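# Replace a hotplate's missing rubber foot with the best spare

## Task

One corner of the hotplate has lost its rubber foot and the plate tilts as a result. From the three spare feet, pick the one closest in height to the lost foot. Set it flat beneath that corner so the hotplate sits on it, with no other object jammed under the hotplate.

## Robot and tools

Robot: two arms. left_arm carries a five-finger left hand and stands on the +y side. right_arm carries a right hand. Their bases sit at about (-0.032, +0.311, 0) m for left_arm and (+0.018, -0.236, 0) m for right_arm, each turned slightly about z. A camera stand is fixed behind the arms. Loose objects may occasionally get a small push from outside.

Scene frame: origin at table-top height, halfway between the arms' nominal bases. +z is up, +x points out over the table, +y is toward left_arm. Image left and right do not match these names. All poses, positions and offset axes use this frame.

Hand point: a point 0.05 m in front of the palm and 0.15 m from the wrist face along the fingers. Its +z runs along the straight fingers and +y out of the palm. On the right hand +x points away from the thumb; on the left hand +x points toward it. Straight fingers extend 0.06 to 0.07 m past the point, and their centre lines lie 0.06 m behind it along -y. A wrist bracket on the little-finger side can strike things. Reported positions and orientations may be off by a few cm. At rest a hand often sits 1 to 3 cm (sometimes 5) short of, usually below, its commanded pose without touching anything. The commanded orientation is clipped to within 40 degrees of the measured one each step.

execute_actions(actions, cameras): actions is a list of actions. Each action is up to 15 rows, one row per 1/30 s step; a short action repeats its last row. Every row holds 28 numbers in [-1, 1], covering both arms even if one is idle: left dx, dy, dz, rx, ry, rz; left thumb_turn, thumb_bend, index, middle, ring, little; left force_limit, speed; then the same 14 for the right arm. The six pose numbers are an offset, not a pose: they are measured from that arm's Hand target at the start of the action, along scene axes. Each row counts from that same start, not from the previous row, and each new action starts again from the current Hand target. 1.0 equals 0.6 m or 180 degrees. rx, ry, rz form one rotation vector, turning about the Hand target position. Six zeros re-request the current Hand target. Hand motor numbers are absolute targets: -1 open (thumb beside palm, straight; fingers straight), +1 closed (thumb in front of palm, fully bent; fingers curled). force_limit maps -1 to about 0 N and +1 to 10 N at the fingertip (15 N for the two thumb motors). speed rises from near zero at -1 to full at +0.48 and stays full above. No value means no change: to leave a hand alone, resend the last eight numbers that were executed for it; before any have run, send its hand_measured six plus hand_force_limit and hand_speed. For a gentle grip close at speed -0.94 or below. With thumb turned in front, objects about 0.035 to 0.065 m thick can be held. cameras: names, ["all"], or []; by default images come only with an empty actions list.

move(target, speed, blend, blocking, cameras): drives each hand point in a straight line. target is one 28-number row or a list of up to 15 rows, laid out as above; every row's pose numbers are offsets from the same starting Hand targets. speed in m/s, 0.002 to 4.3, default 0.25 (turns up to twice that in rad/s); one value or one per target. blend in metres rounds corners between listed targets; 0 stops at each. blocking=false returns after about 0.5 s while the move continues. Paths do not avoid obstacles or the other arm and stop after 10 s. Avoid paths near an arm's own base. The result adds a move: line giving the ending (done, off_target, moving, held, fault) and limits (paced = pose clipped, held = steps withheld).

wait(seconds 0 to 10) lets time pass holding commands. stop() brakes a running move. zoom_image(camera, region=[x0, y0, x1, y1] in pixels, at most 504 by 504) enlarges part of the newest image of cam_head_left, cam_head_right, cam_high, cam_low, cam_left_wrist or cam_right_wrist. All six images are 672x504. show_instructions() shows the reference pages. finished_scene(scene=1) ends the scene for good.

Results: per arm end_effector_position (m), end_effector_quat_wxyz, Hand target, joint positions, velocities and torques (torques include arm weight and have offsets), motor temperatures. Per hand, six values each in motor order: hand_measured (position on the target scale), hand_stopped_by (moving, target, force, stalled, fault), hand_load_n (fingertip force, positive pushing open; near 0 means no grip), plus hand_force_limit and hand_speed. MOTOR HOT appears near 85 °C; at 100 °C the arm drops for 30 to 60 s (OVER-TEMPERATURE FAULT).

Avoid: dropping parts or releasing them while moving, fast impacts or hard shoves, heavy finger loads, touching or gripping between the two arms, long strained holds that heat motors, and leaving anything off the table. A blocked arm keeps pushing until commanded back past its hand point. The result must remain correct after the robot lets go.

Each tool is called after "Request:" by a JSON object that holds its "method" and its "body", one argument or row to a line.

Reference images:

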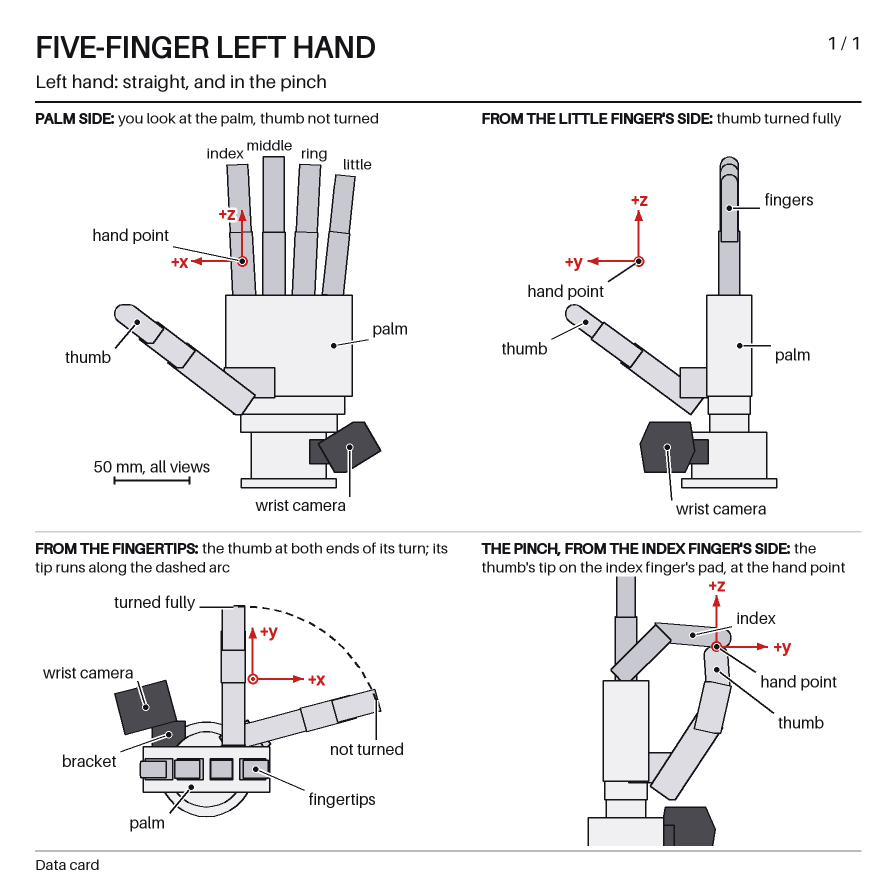

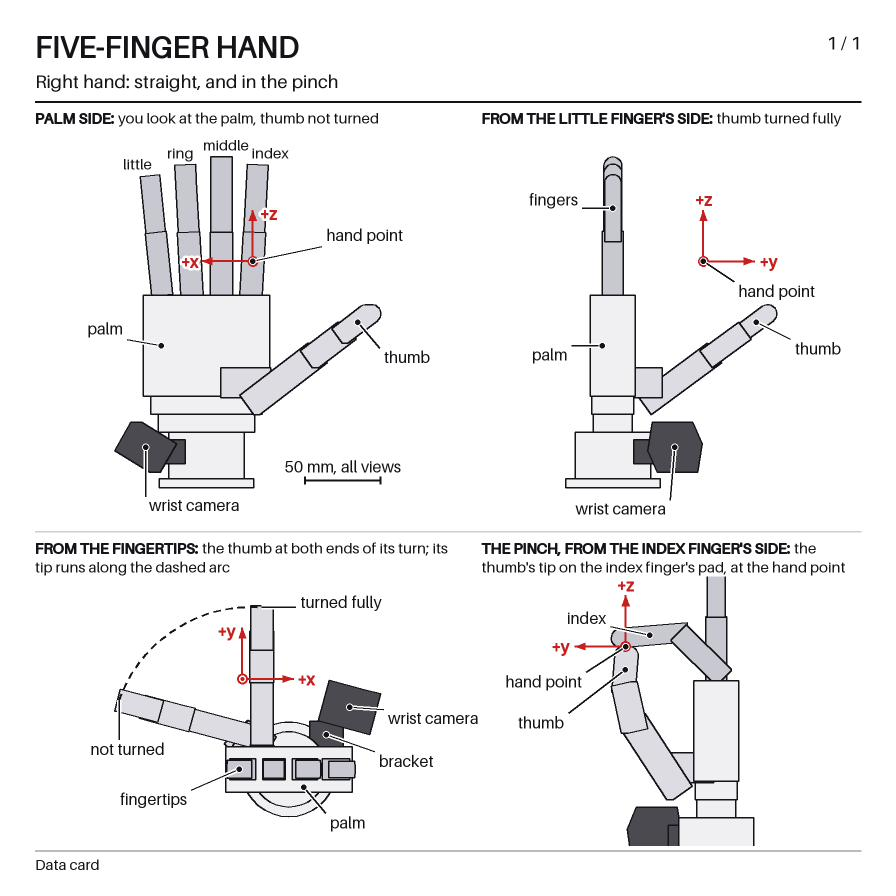

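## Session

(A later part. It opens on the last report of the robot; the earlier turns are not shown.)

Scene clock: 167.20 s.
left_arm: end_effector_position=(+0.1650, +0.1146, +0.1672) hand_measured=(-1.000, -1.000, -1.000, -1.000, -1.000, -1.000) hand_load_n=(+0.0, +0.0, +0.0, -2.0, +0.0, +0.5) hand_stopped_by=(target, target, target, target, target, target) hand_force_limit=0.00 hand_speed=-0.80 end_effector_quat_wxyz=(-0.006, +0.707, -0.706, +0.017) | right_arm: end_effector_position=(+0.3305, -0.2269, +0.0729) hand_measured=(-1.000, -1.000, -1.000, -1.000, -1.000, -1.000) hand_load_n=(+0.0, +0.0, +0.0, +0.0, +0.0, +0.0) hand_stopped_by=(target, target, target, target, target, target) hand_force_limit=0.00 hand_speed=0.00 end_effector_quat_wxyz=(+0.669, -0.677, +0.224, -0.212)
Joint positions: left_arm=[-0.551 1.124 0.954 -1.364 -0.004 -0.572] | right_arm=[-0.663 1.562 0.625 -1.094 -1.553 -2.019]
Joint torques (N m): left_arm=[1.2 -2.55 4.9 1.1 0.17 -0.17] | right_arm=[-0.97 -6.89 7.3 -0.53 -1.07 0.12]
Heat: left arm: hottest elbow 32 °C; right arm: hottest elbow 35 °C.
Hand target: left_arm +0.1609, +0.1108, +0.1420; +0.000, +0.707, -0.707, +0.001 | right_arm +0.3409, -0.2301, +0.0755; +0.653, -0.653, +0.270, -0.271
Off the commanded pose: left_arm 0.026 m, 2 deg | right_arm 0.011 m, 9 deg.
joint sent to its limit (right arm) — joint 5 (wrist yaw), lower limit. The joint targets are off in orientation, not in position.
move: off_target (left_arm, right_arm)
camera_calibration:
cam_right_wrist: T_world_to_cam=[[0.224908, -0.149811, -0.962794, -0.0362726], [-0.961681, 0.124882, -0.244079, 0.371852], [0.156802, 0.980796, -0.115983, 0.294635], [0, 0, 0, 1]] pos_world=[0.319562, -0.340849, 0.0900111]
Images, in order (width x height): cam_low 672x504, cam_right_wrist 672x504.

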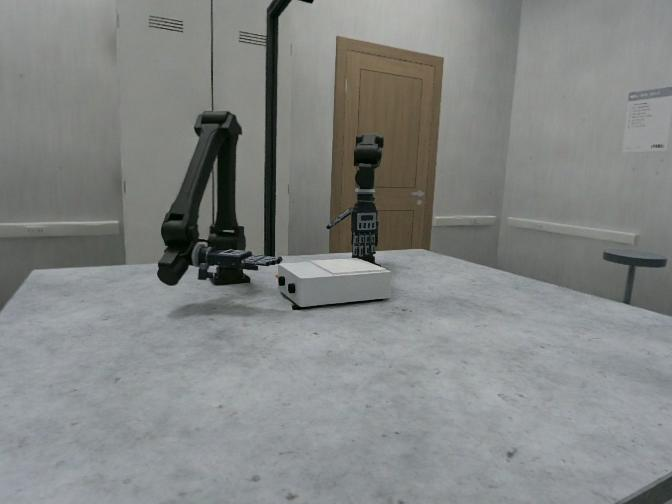

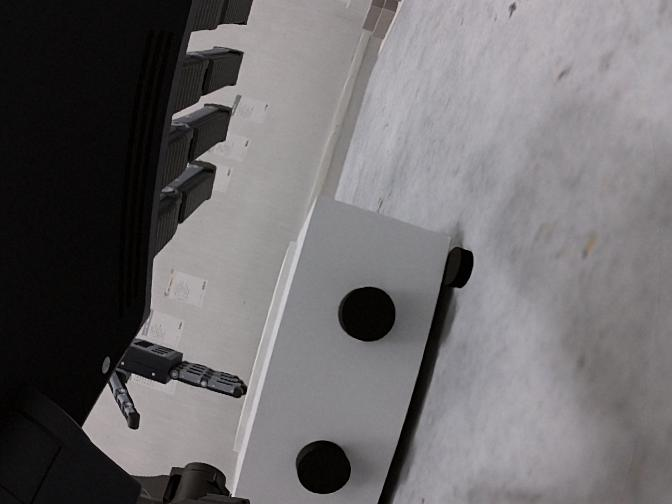

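Request:
{"method": "move", "body": {
  "target": [
    [0,0.0,-0.03, 0,0,0, -1,-1,-1,-1,-1,-1,0,-0.8, 0,0,0, 0,0,0, -1,-1,-1,-1,-1,-1,0,0]
  ],
  "speed": [0.04],
  "cameras": ["cam_right_wrist","cam_left_wrist","cam_low"]
}}

Request:
{"method": "zoom_image", "body": {
  "camera": "cam_right_wrist",
  "region": [415, 220, 495, 310]
}}

Request:
{"method": "zoom_image", "body": {
  "camera": "cam_right_wrist",
  "region": [350, 220, 500, 504]
}}

Scene clock: 170.63 s.
left_arm: end_effector_position=(+0.1638, +0.1155, +0.1649) hand_measured=(-1.000, -1.000, -1.000, -1.000, -1.000, -1.000) hand_load_n=(+0.0, +0.0, +0.0, -4.0, +0.0, +0.5) hand_stopped_by=(target, target, target, target, target, target) hand_force_limit=0.00 hand_speed=-0.80 end_effector_quat_wxyz=(-0.009, +0.707, -0.706, +0.029) | right_arm: end_effector_position=(+0.3305, -0.2269, +0.0729) hand_measured=(-1.000, -1.000, -1.000, -1.000, -1.000, -1.000) hand_load_n=(-0.5, +0.0, +0.0, +0.0, +0.0, +0.0) hand_stopped_by=(target, target, target, target, target, target) hand_force_limit=0.00 hand_speed=0.00 end_effector_quat_wxyz=(+0.669, -0.677, +0.224, -0.212)
Joint positions: left_arm=[-0.551 1.102 0.933 -1.342 -0.004 -0.572] | right_arm=[-0.663 1.562 0.625 -1.094 -1.553 -2.019]
Joint torques (N m): left_arm=[1.03 -0.15 3.33 1.77 0.2 -0.13] | right_arm=[-0.91 -6.95 7.47 -0.79 -1.05 0.01]
Heat: left arm: hottest elbow 32 °C; right arm: hottest elbow 35 °C.
Hand target: left_arm +0.1609, +0.1108, +0.1240; +0.000, +0.707, -0.707, +0.001 | right_arm +0.3398, -0.2311, +0.0758; +0.669, -0.678, +0.217, -0.215 (not the last commanded pose)
Off the commanded pose: left_arm 0.041 m, 3 deg | right_arm 0.011 m, 9 deg.
move: off_target (left_arm, right_arm)
camera_calibration:
cam_left_wrist: T_world_to_cam=[[0.961699, -0.257597, 0.0937006, -0.147587], [-0.272189, -0.857044, 0.43748, 0.0832814], [-0.0323881, -0.446228, -0.894333, 0.315698], [0, 0, 0, 1]] pos_world=[0.174828, 0.174231, 0.259734]
cam_right_wrist: T_world_to_cam=[[0.224628, -0.149577, -0.962896, -0.0360938], [-0.961746, 0.12498, -0.243774, 0.371879], [0.156806, 0.980819, -0.115781, 0.294624], [0, 0, 0, 1]] pos_world=[0.319562, -0.340849, 0.0900114]
Images, in order (width x height): cam_low 672x504, cam_left_wrist 672x504, cam_right_wrist 672x504.

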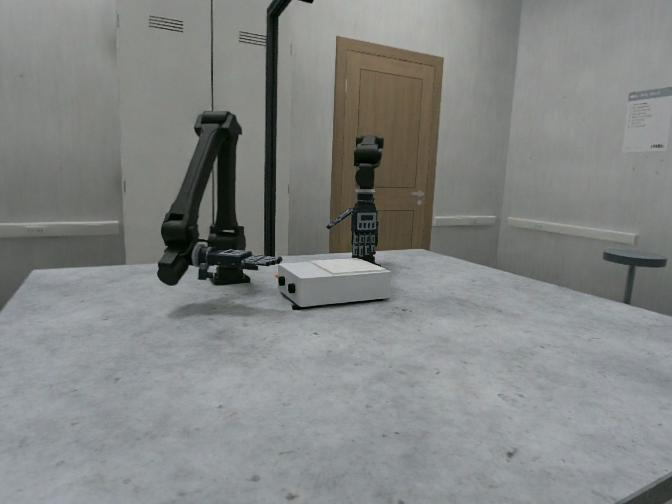

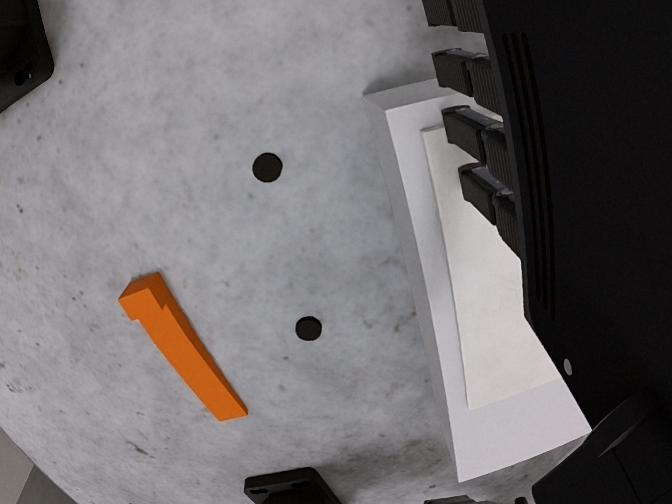

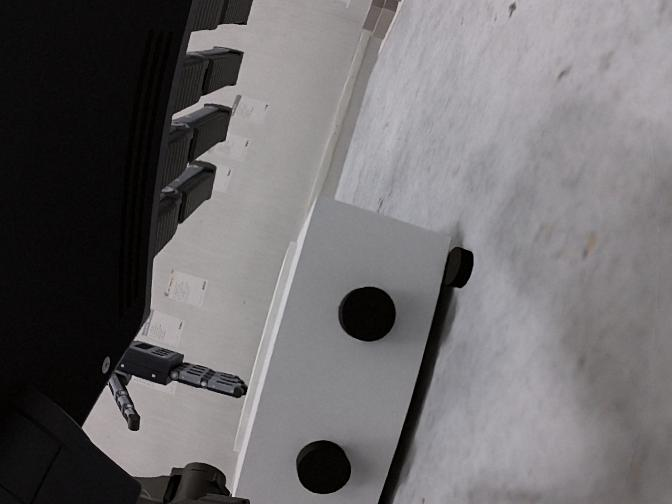

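Scaled by 5.600 from the camera's 672x504 image, which has a finer 960x720 frame.

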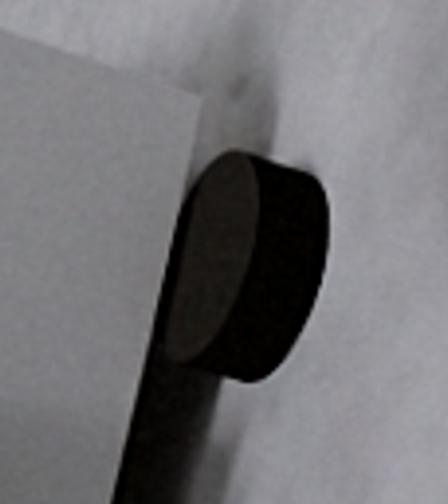

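Scaled by 1.775 from the camera's 672x504 image, which has a finer 960x720 frame.

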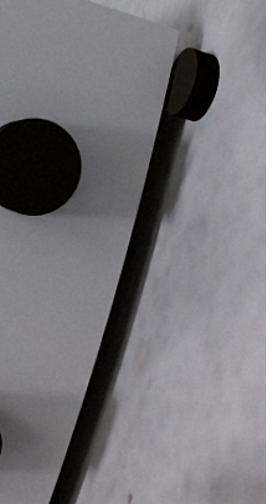

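Request:
{"method": "move", "body": {
  "target": [
    [0,0,0, 0,0,0, -1,-1,-1,-1,-1,-1,0,-0.8, -0.0667,-0.1167,0.208, -0.4052,0.0916,0.1216, -1,-1,-1,-1,-1,-1,0,0],
    [0,0,0, 0,0,0, -1,-1,-1,-1,-1,-1,0,-0.8, 0.03,-0.035,0.025, -0.4052,0.0916,0.1216, -1,-1,-1,-1,-1,-1,0,0],
    [0,0,0, 0,0,0, -1,-1,-1,-1,-1,-1,0,-0.8, 0.03,-0.035,-0.033, -0.4052,0.0916,0.1216, -1,-1,-1,-1,-1,-1,0,0]
  ],
  "speed": [0.5,0.2,0.06],
  "cameras": ["cam_low","cam_head_right"]
}}

Request:
{"method": "zoom_image", "body": {
  "camera": "cam_low",
  "region": [240, 220, 360, 320]
}}

Request:
{"method": "zoom_image", "body": {
  "camera": "cam_head_right",
  "region": [330, 180, 430, 280]
}}

Scene clock: 178.93 s.
left_arm: end_effector_position=(+0.1638, +0.1155, +0.1649) hand_measured=(-1.000, -1.000, -1.000, -1.000, -1.000, -1.000) hand_load_n=(+0.0, +0.0, +0.0, -4.0, +0.0, +0.0) hand_stopped_by=(target, target, target, target, target, target) hand_force_limit=0.00 hand_speed=-0.80 end_effector_quat_wxyz=(-0.009, +0.707, -0.706, +0.029) | right_arm: end_effector_position=(+0.3542, -0.2541, +0.0581) hand_measured=(-1.000, -1.000, -1.000, -1.000, -1.000, -1.000) hand_load_n=(+0.0, +0.0, +0.0, +0.0, +0.0, +0.0) hand_stopped_by=(target, target, target, target, target, target) hand_force_limit=0.00 hand_speed=0.00 end_effector_quat_wxyz=(-0.131, +0.988, -0.009, +0.086)
Joint positions: left_arm=[-0.551 1.102 0.933 -1.342 -0.004 -0.572] | right_arm=[-0.061 1.29 0.809 -0.919 -0.265 -1.563]
Joint torques (N m): left_arm=[1.2 -0.56 3.51 1.89 0.16 -0.15] | right_arm=[-0.97 -6.48 8.62 0.51 -0.11 0.09]
Heat: left arm: hottest elbow 31 °C; right arm: hottest elbow 35 °C.
Hand target: left_arm +0.1609, +0.1108, +0.1240; +0.000, +0.707, -0.707, +0.001 | right_arm +0.3577, -0.2522, +0.0560; -0.130, +0.988, -0.011, +0.087
Off the commanded pose: left_arm 0.041 m, 3 deg | right_arm 0.005 m, 0 deg.
move: off_target (left_arm)
Images, in order (width x height): cam_head_right 672x504, cam_low 672x504.

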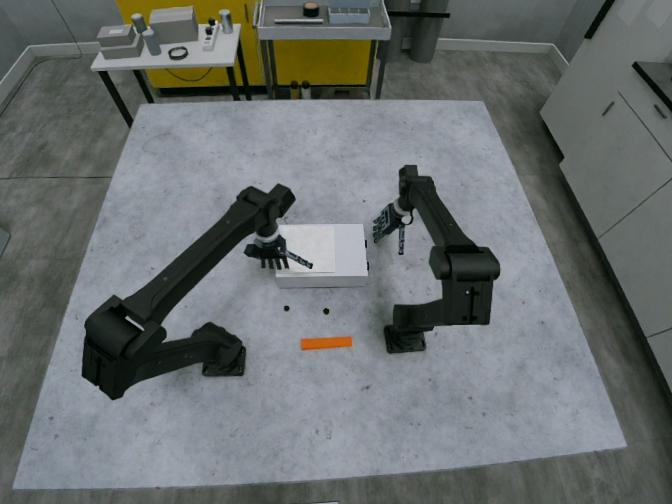

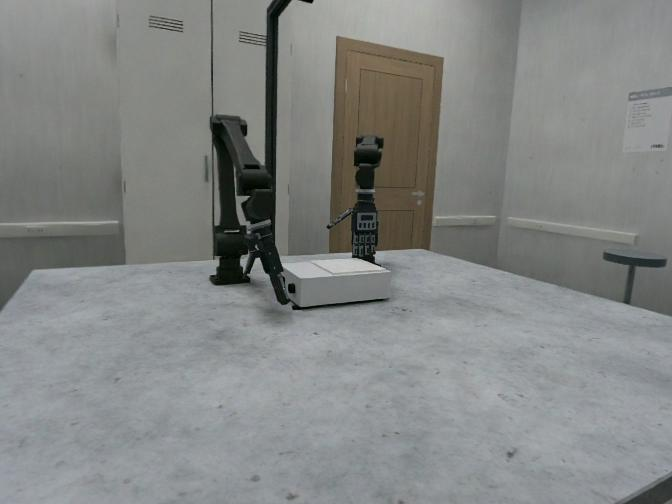

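Scaled by 4.200 from the camera's 672x504 image, which has a finer 960x720 frame.

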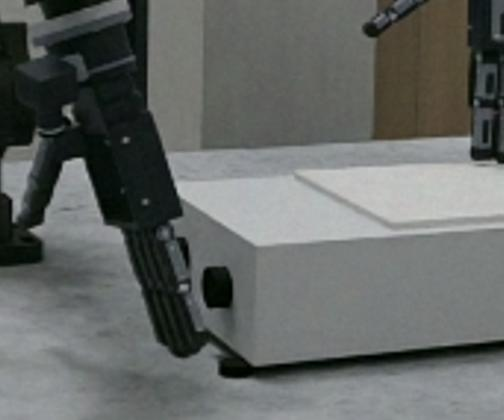

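Scaled by 5.040 from the camera's 672x504 image, which has a finer 960x720 frame.

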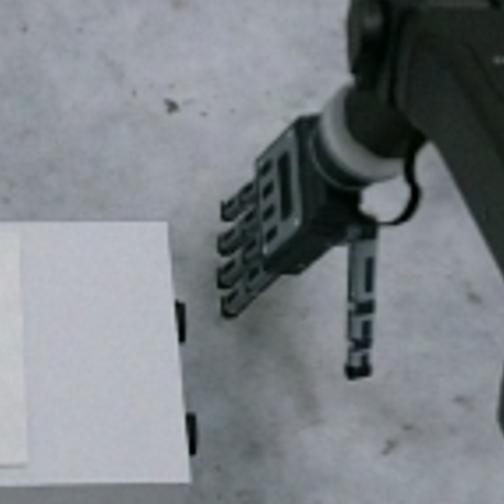

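Request:
{"method": "move", "body": {
  "target": [
    [0,0,0, 0,0,0, -1,-1,-1,-1,-1,-1,0,-0.8, 0.003,0.01,-0.012, 0,0,0, -1,-1,-1,-1,-1,-1,0,0],
    [0,0,0, 0,0,0, -1,-1,-1,-1,-1,-1,0,-0.8, 0.003,0.079,-0.009, 0,0,0, -1,-1,-1,-1,-1,-1,0,0]
  ],
  "speed": [0.04,0.05],
  "cameras": ["cam_low","cam_head_right"]
}}

Request:
{"method": "zoom_image", "body": {
  "camera": "cam_low",
  "region": [240, 220, 360, 320]
}}

Scene clock: 181.87 s.
left_arm: end_effector_position=(+0.1638, +0.1155, +0.1649) hand_measured=(-1.000, -1.000, -1.000, -1.000, -1.000, -1.000) hand_load_n=(+0.0, -0.5, +0.0, -4.0, +0.0, +0.0) hand_stopped_by=(target, target, target, target, target, target) hand_force_limit=0.00 hand_speed=-0.80 end_effector_quat_wxyz=(-0.009, +0.707, -0.706, +0.029) | right_arm: end_effector_position=(+0.3553, -0.2102, +0.0517) hand_measured=(-1.000, -1.000, -1.000, -1.000, -1.000, -1.000) hand_load_n=(+0.0, +0.0, +0.0, -1.0, +0.0, +0.0) hand_stopped_by=(target, target, target, target, target, target) hand_force_limit=0.00 hand_speed=0.00 end_effector_quat_wxyz=(-0.127, +0.988, -0.011, +0.084)
Joint positions: left_arm=[-0.551 1.102 0.933 -1.342 -0.004 -0.572] | right_arm=[0.073 1.304 0.801 -0.867 -0.234 -1.423]
Joint torques (N m): left_arm=[0.44 -0.44 3.47 2.02 0.15 -0.16] | right_arm=[-0.38 -6.71 8.49 0.69 -0.32 0.11]
Heat: left arm: hottest elbow 31 °C; right arm: hottest elbow 34 °C.
Hand target: left_arm +0.1609, +0.1108, +0.1240; +0.000, +0.707, -0.707, +0.001 | right_arm +0.3595, -0.2048, +0.0506; -0.130, +0.988, -0.012, +0.087
Off the commanded pose: left_arm 0.041 m, 3 deg | right_arm 0.007 m, 0 deg.
move: off_target (left_arm)
Images, in order (width x height): cam_head_right 672x504, cam_low 672x504.

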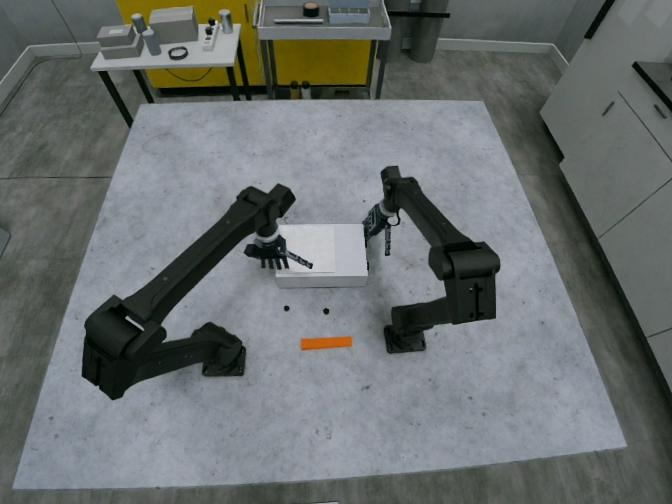

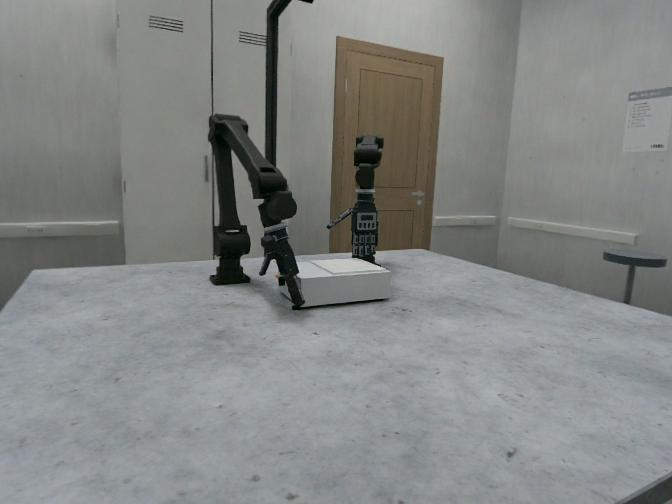

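Scaled by 4.200 from the camera's 672x504 image, which has a finer 960x720 frame.

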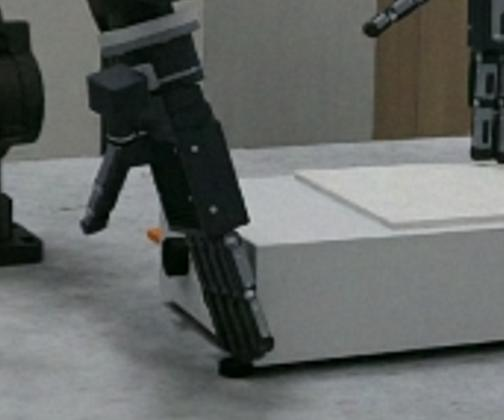

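Request:
{"method": "move", "body": {
  "target": [
    [0,0,0, 0,0,0, -1,-1,-1,-1,-1,-1,0,-0.8, 0,-0.075,0.01, 0,0,0, -1,-1,-1,-1,-1,-1,0,0],
    [0,0,0, 0,0,0, -1,-1,-1,-1,-1,-1,0,-0.8, 0,-0.075,-0.0125, 0,0,0, -1,-1,-1,-1,-1,-1,0,0]
  ],
  "speed": [0.1,0.05],
  "cameras": ["cam_low","cam_head_right"]
}}

Request:
{"method": "zoom_image", "body": {
  "camera": "cam_low",
  "region": [260, 260, 340, 320]
}}

Scene clock: 184.37 s.
left_arm: end_effector_position=(+0.1638, +0.1155, +0.1649) hand_measured=(-1.000, -1.000, -1.000, -1.000, -1.000, -1.000) hand_load_n=(+0.0, -0.5, +0.0, -4.0, +0.0, +0.0) hand_stopped_by=(target, target, target, target, target, target) hand_force_limit=0.00 hand_speed=-0.80 end_effector_quat_wxyz=(-0.009, +0.707, -0.706, +0.029) | right_arm: end_effector_position=(+0.3549, -0.2478, +0.0454) hand_measured=(-1.000, -1.000, -1.000, -1.000, -1.000, -1.000) hand_load_n=(-0.5, +0.0, +0.0, +0.0, +0.0, +0.0) hand_stopped_by=(target, target, target, target, target, target) hand_force_limit=0.00 hand_speed=0.00 end_effector_quat_wxyz=(-0.129, +0.988, -0.014, +0.084)
Joint positions: left_arm=[-0.551 1.102 0.933 -1.342 -0.004 -0.572] | right_arm=[-0.041 1.314 0.792 -0.876 -0.258 -1.531]
Joint torques (N m): left_arm=[0.91 -0.38 3.33 1.89 0.14 -0.16] | right_arm=[-1.79 -6.53 8.34 0.08 -0.39 -0.12]
Heat: left arm: hottest elbow 31 °C; right arm: hottest elbow 34 °C.
Hand target: left_arm +0.1609, +0.1108, +0.1240; +0.000, +0.707, -0.707, +0.001 | right_arm +0.3595, -0.2497, +0.0431; -0.130, +0.988, -0.011, +0.087
Off the commanded pose: left_arm 0.041 m, 3 deg | right_arm 0.006 m, 0 deg.
move: off_target (left_arm)
Images, in order (width x height): cam_head_right 672x504, cam_low 672x504.

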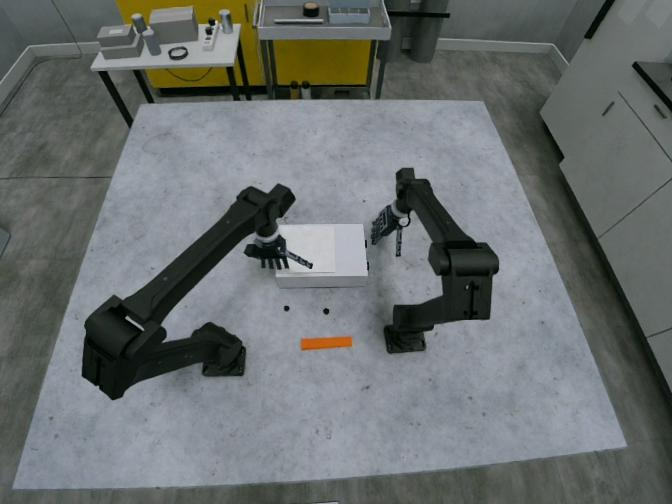

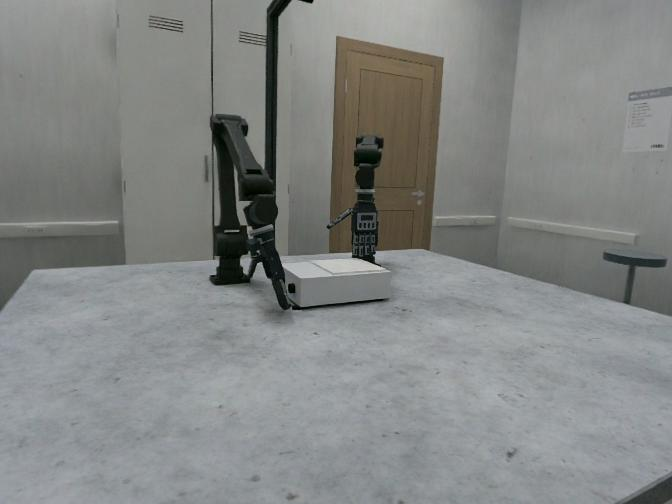

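Scaled by 6.300 from the camera's 672x504 image, which has a finer 960x720 frame.

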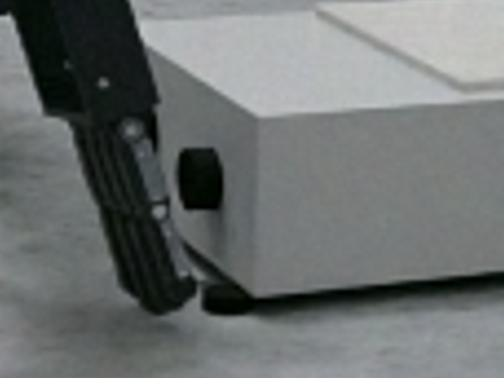

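Request:
{"method": "move", "body": {
  "target": [
    [0,0,0, 0,0,0, -1,-1,-1,-1,-1,-1,0,-0.8, 0,0.04,0.002, 0,0,0, -1,-1,-1,-1,-1,-1,0,0],
    [0,0,0, 0,0,0, -1,-1,-1,-1,-1,-1,0,-0.8, 0,0.075,0.003, 0,0,0, -1,-1,-1,-1,-1,-1,0,0]
  ],
  "speed": [0.05,0.05],
  "cameras": ["cam_low","cam_head_right"]
}}

Request:
{"method": "zoom_image", "body": {
  "camera": "cam_low",
  "region": [260, 260, 340, 320]
}}

Scene clock: 187.03 s.
left_arm: end_effector_position=(+0.1638, +0.1155, +0.1649) hand_measured=(-1.000, -1.000, -1.000, -1.000, -1.000, -1.000) hand_load_n=(+0.0, -0.5, +0.0, -4.0, +0.0, +0.0) hand_stopped_by=(target, target, target, target, target, target) hand_force_limit=0.00 hand_speed=-0.80 end_effector_quat_wxyz=(-0.009, +0.707, -0.706, +0.029) | right_arm: end_effector_position=(+0.3553, -0.2101, +0.0458) hand_measured=(-1.000, -1.000, -1.000, -1.000, -1.000, -1.000) hand_load_n=(+0.0, +0.0, +0.0, -1.0, +0.0, +0.0) hand_stopped_by=(target, target, target, target, target, target) hand_force_limit=0.00 hand_speed=0.00 end_effector_quat_wxyz=(-0.128, +0.988, -0.011, +0.084)
Joint positions: left_arm=[-0.551 1.102 0.933 -1.342 -0.004 -0.572] | right_arm=[0.073 1.314 0.792 -0.85 -0.234 -1.424]
Joint torques (N m): left_arm=[1.2 -0.67 3.48 1.96 0.18 -0.15] | right_arm=[0.09 -6.83 8.64 0.58 -0.31 0.06]
Heat: left arm: hottest elbow 31 °C; right arm: hottest elbow 34 °C.
Hand target: left_arm +0.1609, +0.1108, +0.1240; +0.000, +0.707, -0.707, +0.001 | right_arm +0.3595, -0.2047, +0.0449; -0.130, +0.988, -0.011, +0.087
Off the commanded pose: left_arm 0.041 m, 3 deg | right_arm 0.007 m, 0 deg.
move: off_target (left_arm)
Images, in order (width x height): cam_head_right 672x504, cam_low 672x504.

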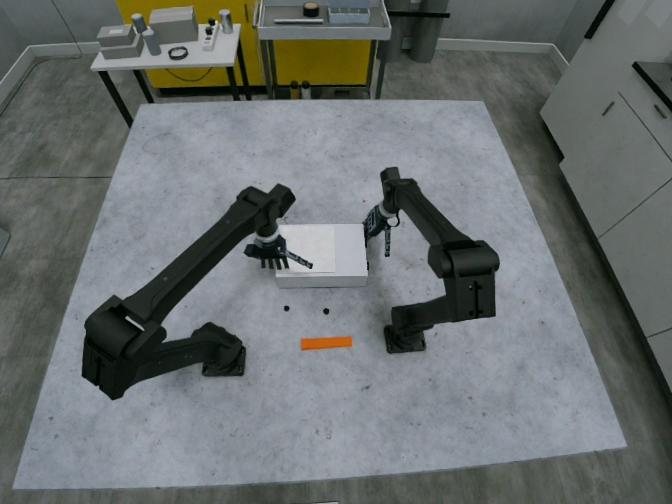

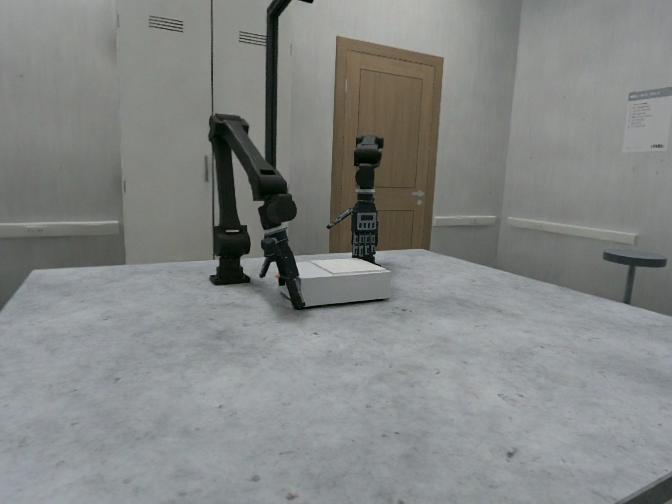

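Scaled by 6.300 from the camera's 672x504 image, which has a finer 960x720 frame.

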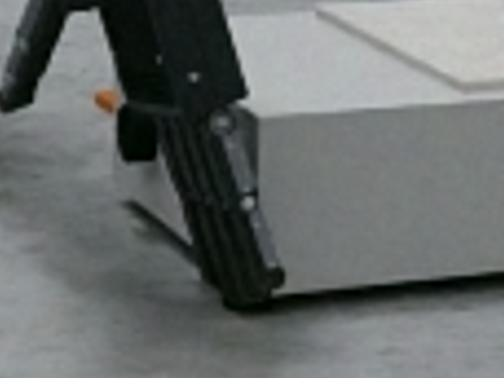

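Request:
{"method": "move", "body": {
  "target": [
    [0,0,0, 0,0,0, -1,-1,-1,-1,-1,-1,0,-0.8, -0.01,-0.1,0.01, 0,0,0, -1,-1,-1,-1,-1,-1,0,0],
    [0,0,0, 0,0,0, -1,-1,-1,-1,-1,-1,0,-0.8, -0.08,-0.15,0.2, 0,0,0, -1,-1,-1,-1,-1,-1,0,0]
  ],
  "speed": [0.1,0.3],
  "cameras": ["cam_low","cam_head_right"]
}}

Request:
{"method": "zoom_image", "body": {
  "camera": "cam_low",
  "region": [260, 260, 340, 320]
}}

Scene clock: 190.40 s.
left_arm: end_effector_position=(+0.1638, +0.1155, +0.1649) hand_measured=(-1.000, -1.000, -1.000, -1.000, -1.000, -1.000) hand_load_n=(+0.0, +0.0, -0.5, -4.0, +0.5, +0.0) hand_stopped_by=(target, target, target, target, target, target) hand_force_limit=0.00 hand_speed=-0.80 end_effector_quat_wxyz=(-0.009, +0.707, -0.706, +0.029) | right_arm: end_effector_position=(+0.2961, -0.2903, +0.1464) hand_measured=(-1.000, -1.000, -1.000, -1.000, -1.000, -1.000) hand_load_n=(+0.0, +0.0, +0.0, +0.0, +0.0, +0.0) hand_stopped_by=(target, target, target, target, target, target) hand_force_limit=0.00 hand_speed=0.00 end_effector_quat_wxyz=(-0.132, +0.989, -0.017, +0.066)
Joint positions: left_arm=[-0.551 1.102 0.933 -1.342 -0.004 -0.572] | right_arm=[-0.196 1.088 0.898 -1.288 -0.281 -1.691]
Joint torques (N m): left_arm=[0.73 -0.79 3.45 1.89 0.15 -0.16] | right_arm=[-1.73 -5.19 12.71 -0.47 -0.38 -0.16]
Heat: left arm: hottest elbow 31 °C; right arm: hottest elbow 35 °C.
Hand target: left_arm +0.1609, +0.1108, +0.1240; +0.000, +0.707, -0.707, +0.001 | right_arm +0.3114, -0.2948, +0.1648; -0.130, +0.988, -0.011, +0.087
Off the commanded pose: left_arm 0.041 m, 3 deg | right_arm 0.024 m, 3 deg.
move: off_target (left_arm, right_arm)
Images, in order (width x height): cam_head_right 672x504, cam_low 672x504.

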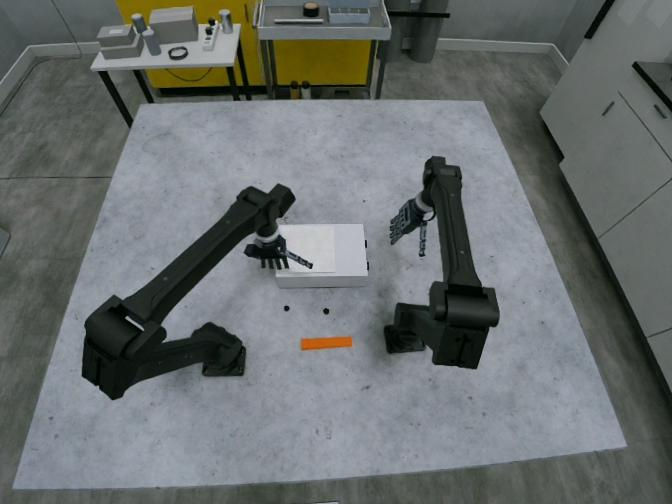

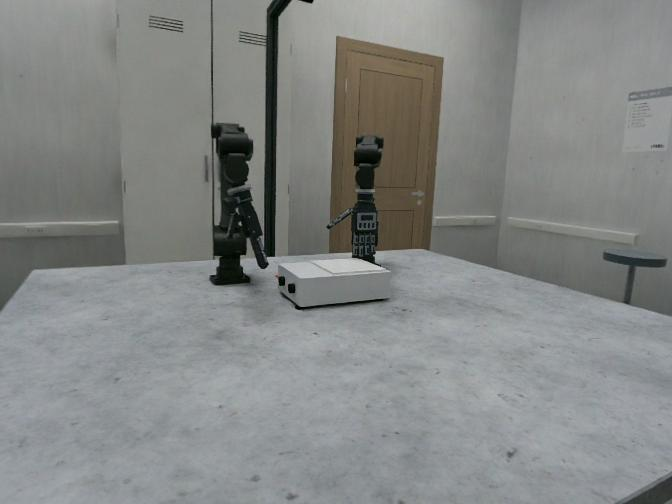

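Scaled by 6.300 from the camera's 672x504 image, which has a finer 960x720 frame.

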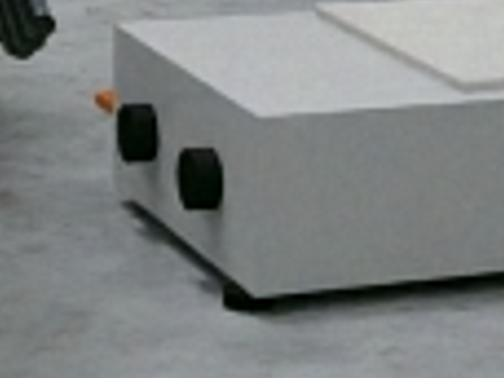

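Request:
{"method": "move", "body": {
  "target": [
    [0,0,0, 0,0,0, -1,-1,-1,-1,-1,-1,0,-0.8, -0.02,0,0.067, 0.4052,-0.0916,-0.1216, -1,-1,-1,-1,-1,-1,0,0],
    [0,0,0, 0,0,0, -1,-1,-1,-1,-1,-1,0,-0.8, 0.0473,0.1062,-0.148, 0.4052,-0.0916,-0.1216, -1,-1,-1,-1,-1,-1,0,0]
  ],
  "speed": [0.5,0.2],
  "cameras": ["cam_right_wrist"]
}}

Request:
{"method": "zoom_image", "body": {
  "camera": "cam_right_wrist",
  "region": [415, 220, 495, 310]
}}

Scene clock: 194.63 s.
left_arm: end_effector_position=(+0.1638, +0.1155, +0.1649) hand_measured=(-1.000, -1.000, -1.000, -1.000, -1.000, -1.000) hand_load_n=(-0.5, +0.0, +0.0, -4.0, +0.0, +0.0) hand_stopped_by=(target, target, target, target, target, target) hand_force_limit=0.00 hand_speed=-0.80 end_effector_quat_wxyz=(-0.009, +0.707, -0.706, +0.029) | right_arm: end_effector_position=(+0.3347, -0.2299, +0.0770) hand_measured=(-1.000, -1.000, -1.000, -1.000, -1.000, -1.000) hand_load_n=(-0.5, +0.0, +0.0, +0.0, +0.0, -0.5) hand_stopped_by=(target, target, target, target, target, target) hand_force_limit=0.00 hand_speed=0.00 end_effector_quat_wxyz=(+0.669, -0.677, +0.223, -0.212)
Joint positions: left_arm=[-0.551 1.102 0.933 -1.342 -0.004 -0.572] | right_arm=[-0.663 1.573 0.65 -1.156 -1.553 -2.069]
Joint torques (N m): left_arm=[1.2 -0.97 3.44 2.1 0.17 -0.16] | right_arm=[-0.03 -7.12 6.05 -0.57 -1.02 -0.07]
Heat: left arm: hottest elbow 31 °C; right arm: hottest elbow 35 °C.
Hand target: left_arm +0.1609, +0.1108, +0.1240; +0.000, +0.707, -0.707, +0.001 | right_arm +0.3399, -0.2309, +0.0761; +0.669, -0.678, +0.217, -0.215
Off the commanded pose: left_arm 0.041 m, 3 deg | right_arm 0.005 m, 1 deg.
joint sent to its limit (right arm) — joint 5 (wrist yaw), lower limit. The joint targets still meet the commanded pose.
move: off_target (left_arm)
camera_calibration:
cam_right_wrist: T_world_to_cam=[[0.226295, -0.150306, -0.962392, -0.0343271], [-0.96155, 0.123364, -0.245364, 0.37704], [0.155604, 0.980913, -0.11661, 0.297863], [0, 0, 0, 1]] pos_world=[0.323962, -0.343851, 0.0942096]
Images, in order (width x height): cam_right_wrist 672x504.

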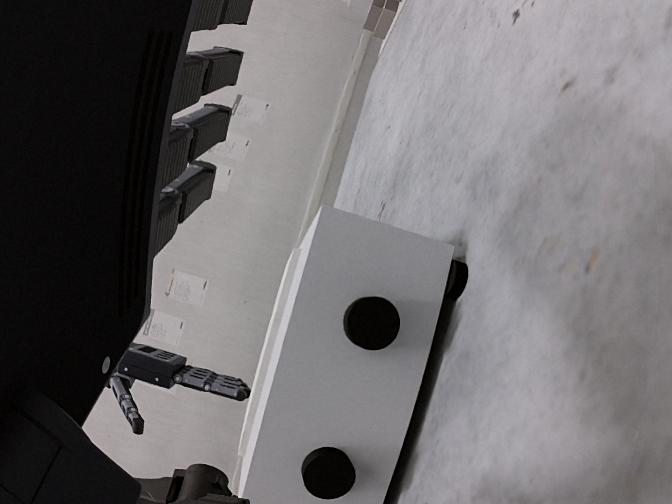

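Scaled by 5.600 from the camera's 672x504 image, which has a finer 960x720 frame.

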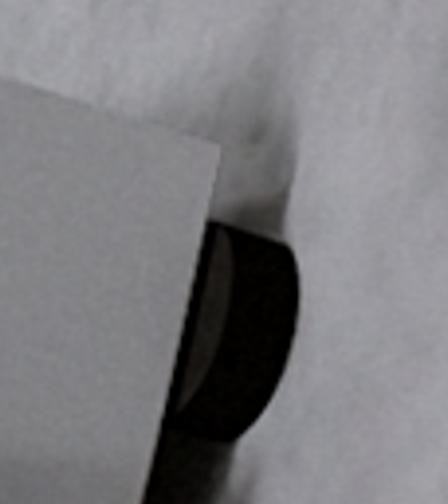

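Request:
{"method": "move", "body": {
  "target": [
    [0,0,0, 0,0,0, -1,-1,-1,-1,-1,-1,0,-0.8, -0.1165,-0.0485,0.24, 0,0,0, -1,-1,-1,1,1,1,0,0],
    [0,0,0, 0,0,0, -1,-1,-1,-1,-1,-1,0,-0.8, -0.483,0.385,0.24, -0.3351,0.3697,-0.1073, -1,-1,-1,1,1,1,0,0],
    [0,0,0, 0,0,0, -1,-1,-1,-1,-1,-1,0,-0.8, -0.69,0.46,0.107, -0.3351,0.3697,-0.1073, -1,-1,-1,1,1,1,0,0]
  ],
  "speed": [0.2,0.5,0.3],
  "blend": [0.03,0.03,0],
  "cameras": ["cam_right_wrist","cam_left_wrist","cam_head_right","cam_head_left"]
}}

Scene clock: 209.17 s.
left_arm: end_effector_position=(+0.1638, +0.1155, +0.1649) hand_measured=(-1.000, -1.000, -1.000, -1.000, -1.000, -1.000) hand_load_n=(+0.0, +0.0, -0.5, -4.0, +0.0, +0.0) hand_stopped_by=(target, target, target, target, target, target) hand_force_limit=0.00 hand_speed=-0.80 end_effector_quat_wxyz=(-0.009, +0.707, -0.706, +0.029) | right_arm: end_effector_position=(-0.0709, +0.0253, +0.1262) hand_measured=(-1.000, -1.000, -1.000, +1.000, +1.000, +1.000) hand_load_n=(+0.0, +0.0, +0.0, +0.0, +0.0, +0.0) hand_stopped_by=(target, target, target, target, target, target) hand_force_limit=0.00 hand_speed=0.00 end_effector_quat_wxyz=(+0.018, +0.867, -0.498, +0.010)
Joint positions: left_arm=[-0.551 1.102 0.933 -1.342 -0.004 -0.572] | right_arm=[1.621 1.096 0.819 -1.335 -0.004 1.121]
Joint torques (N m): left_arm=[0.85 -0.62 3.44 1.94 0.12 -0.13] | right_arm=[-0.5 -4.66 12.46 -0.23 0.08 0.11]
Heat: left arm: hottest elbow 30 °C; right arm: hottest elbow 34 °C.
Hand target: left_arm +0.1609, +0.1108, +0.1240; +0.000, +0.707, -0.707, +0.001 | right_arm -0.0740, +0.0451, +0.1404; +0.000, +0.866, -0.500, +0.000
Off the commanded pose: left_arm 0.041 m, 3 deg | right_arm 0.025 m, 2 deg.
move: off_target (left_arm, right_arm); limits=paced
camera_calibration:
cam_left_wrist: T_world_to_cam=[[0.961699, -0.257597, 0.0937006, -0.147587], [-0.272189, -0.857044, 0.43748, 0.0832814], [-0.0323881, -0.446228, -0.894333, 0.315698], [0, 0, 0, 1]] pos_world=[0.174828, 0.174231, 0.259734]
cam_right_wrist: T_world_to_cam=[[-0.686158, -0.727441, 0.00410389, -0.0289271], [-0.654011, 0.619346, 0.434373, -0.108965], [-0.318523, 0.295364, -0.900724, 0.198996], [0, 0, 0, 1]] pos_world=[-0.0277282, -0.0123321, 0.226691]
Images, in order (width x height): cam_head_left 672x504, cam_head_right 672x504, cam_left_wrist 672x504, cam_right_wrist 672x504.

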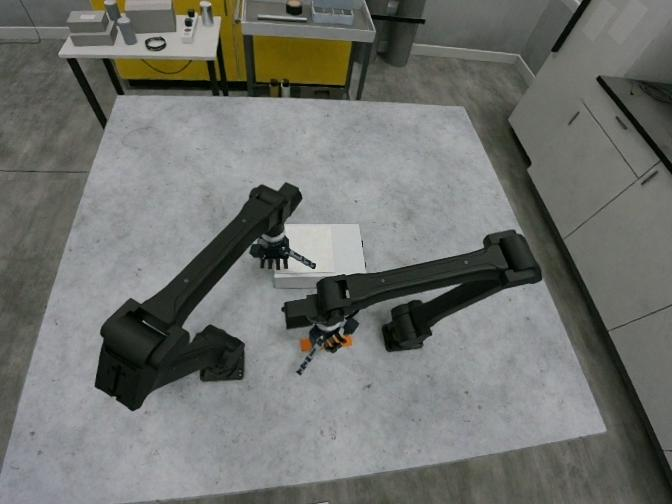

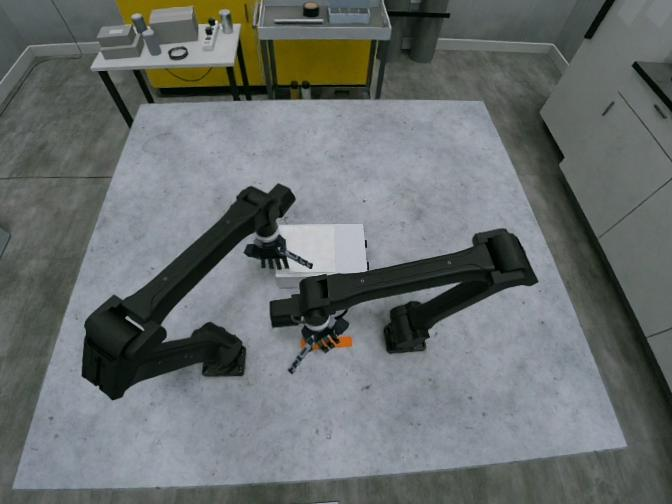

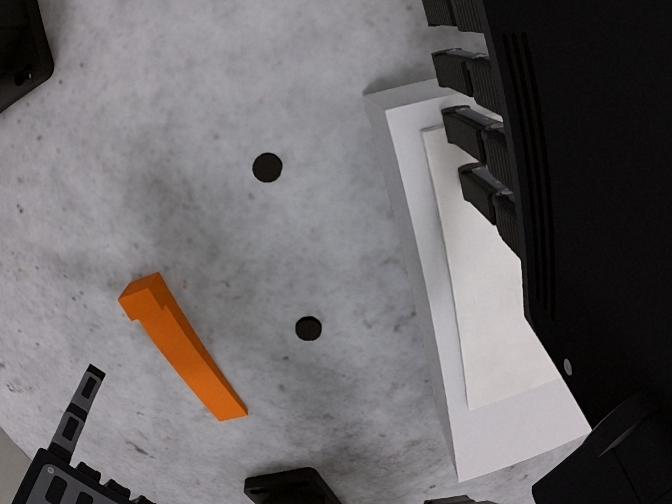

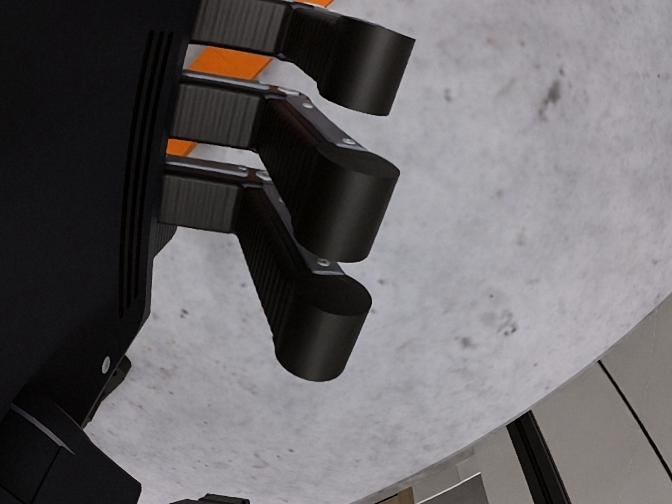

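Request:
{"method": "move", "body": {
  "target": [
    [0,0,0, 0,0,0, -1,-1,-1,-1,-1,-1,0,-0.8, -0.01,0.027,-0.02, 0,0,0, -1,-1,-1,1,1,1,0,0],
    [0,0,0, 0,0,0, -1,-1,-1,-1,-1,-1,0,-0.8, -0.01,0.027,-0.105, 0,0,0, -1,-1,-1,1,1,1,0,0]
  ],
  "speed": [0.1,0.1],
  "cameras": ["cam_left_wrist","cam_head_right"]
}}

Request:
{"method": "zoom_image", "body": {
  "camera": "cam_left_wrist",
  "region": [40, 240, 260, 440]
}}

Scene clock: 211.77 s.
left_arm: end_effector_position=(+0.1638, +0.1155, +0.1649) hand_measured=(-1.000, -1.000, -1.000, -1.000, -1.000, -1.000) hand_load_n=(+0.0, +0.0, +0.0, -4.0, +0.0, +0.0) hand_stopped_by=(target, target, target, target, target, target) hand_force_limit=0.00 hand_speed=-0.80 end_effector_quat_wxyz=(-0.009, +0.707, -0.706, +0.029) | right_arm: end_effector_position=(-0.0779, +0.0567, +0.0784) hand_measured=(-1.000, -1.000, -1.000, +1.000, +1.000, +1.000) hand_load_n=(+0.0, +0.0, +0.0, +0.0, +0.0, +0.0) hand_stopped_by=(target, target, target, target, target, target) hand_force_limit=0.00 hand_speed=0.00 end_effector_quat_wxyz=(+0.003, +0.867, -0.498, +0.000)
Joint positions: left_arm=[-0.551 1.102 0.933 -1.342 -0.004 -0.572] | right_arm=[1.636 1.214 0.774 -1.136 -0.003 1.137]
Joint torques (N m): left_arm=[1.08 -0.32 3.55 2 0.22 -0.19] | right_arm=[-0.97 -5.95 8.61 0.25 0.06 0.11]
Heat: left arm: hottest elbow 30 °C; right arm: hottest elbow 35 °C.
Hand target: left_arm +0.1609, +0.1108, +0.1240; +0.000, +0.707, -0.707, +0.001 | right_arm -0.0801, +0.0611, +0.0772; +0.000, +0.866, -0.500, +0.000
Off the commanded pose: left_arm 0.041 m, 3 deg | right_arm 0.005 m, 0 deg.
move: off_target (left_arm)
camera_calibration:
cam_left_wrist: T_world_to_cam=[[0.961699, -0.257597, 0.0937006, -0.147587], [-0.272189, -0.857044, 0.43748, 0.0832814], [-0.0323881, -0.446228, -0.894333, 0.315698], [0, 0, 0, 1]] pos_world=[0.174828, 0.174231, 0.259734]
Images, in order (width x height): cam_head_right 672x504, cam_left_wrist 672x504.

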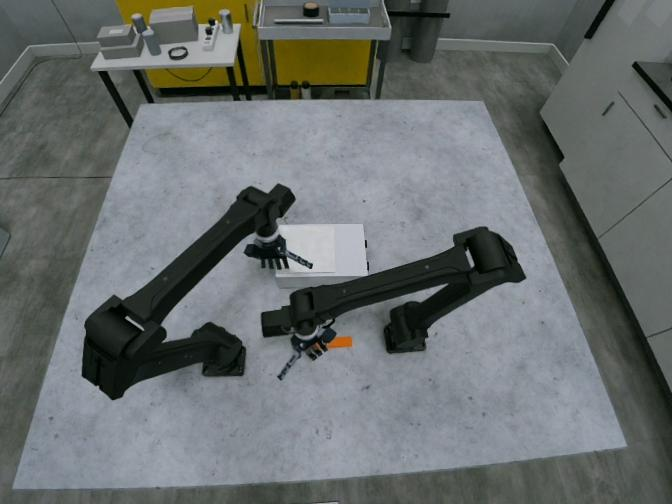

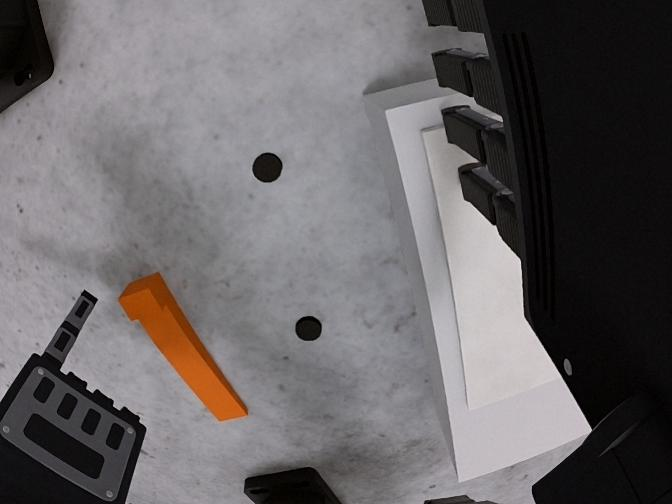

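Scaled by 2.291 from the camera's 672x504 image, which has a finer 960x720 frame.

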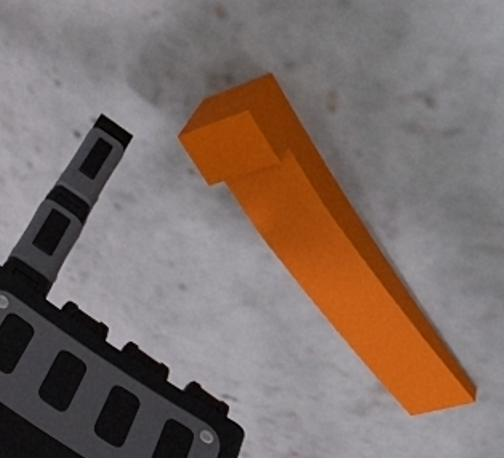

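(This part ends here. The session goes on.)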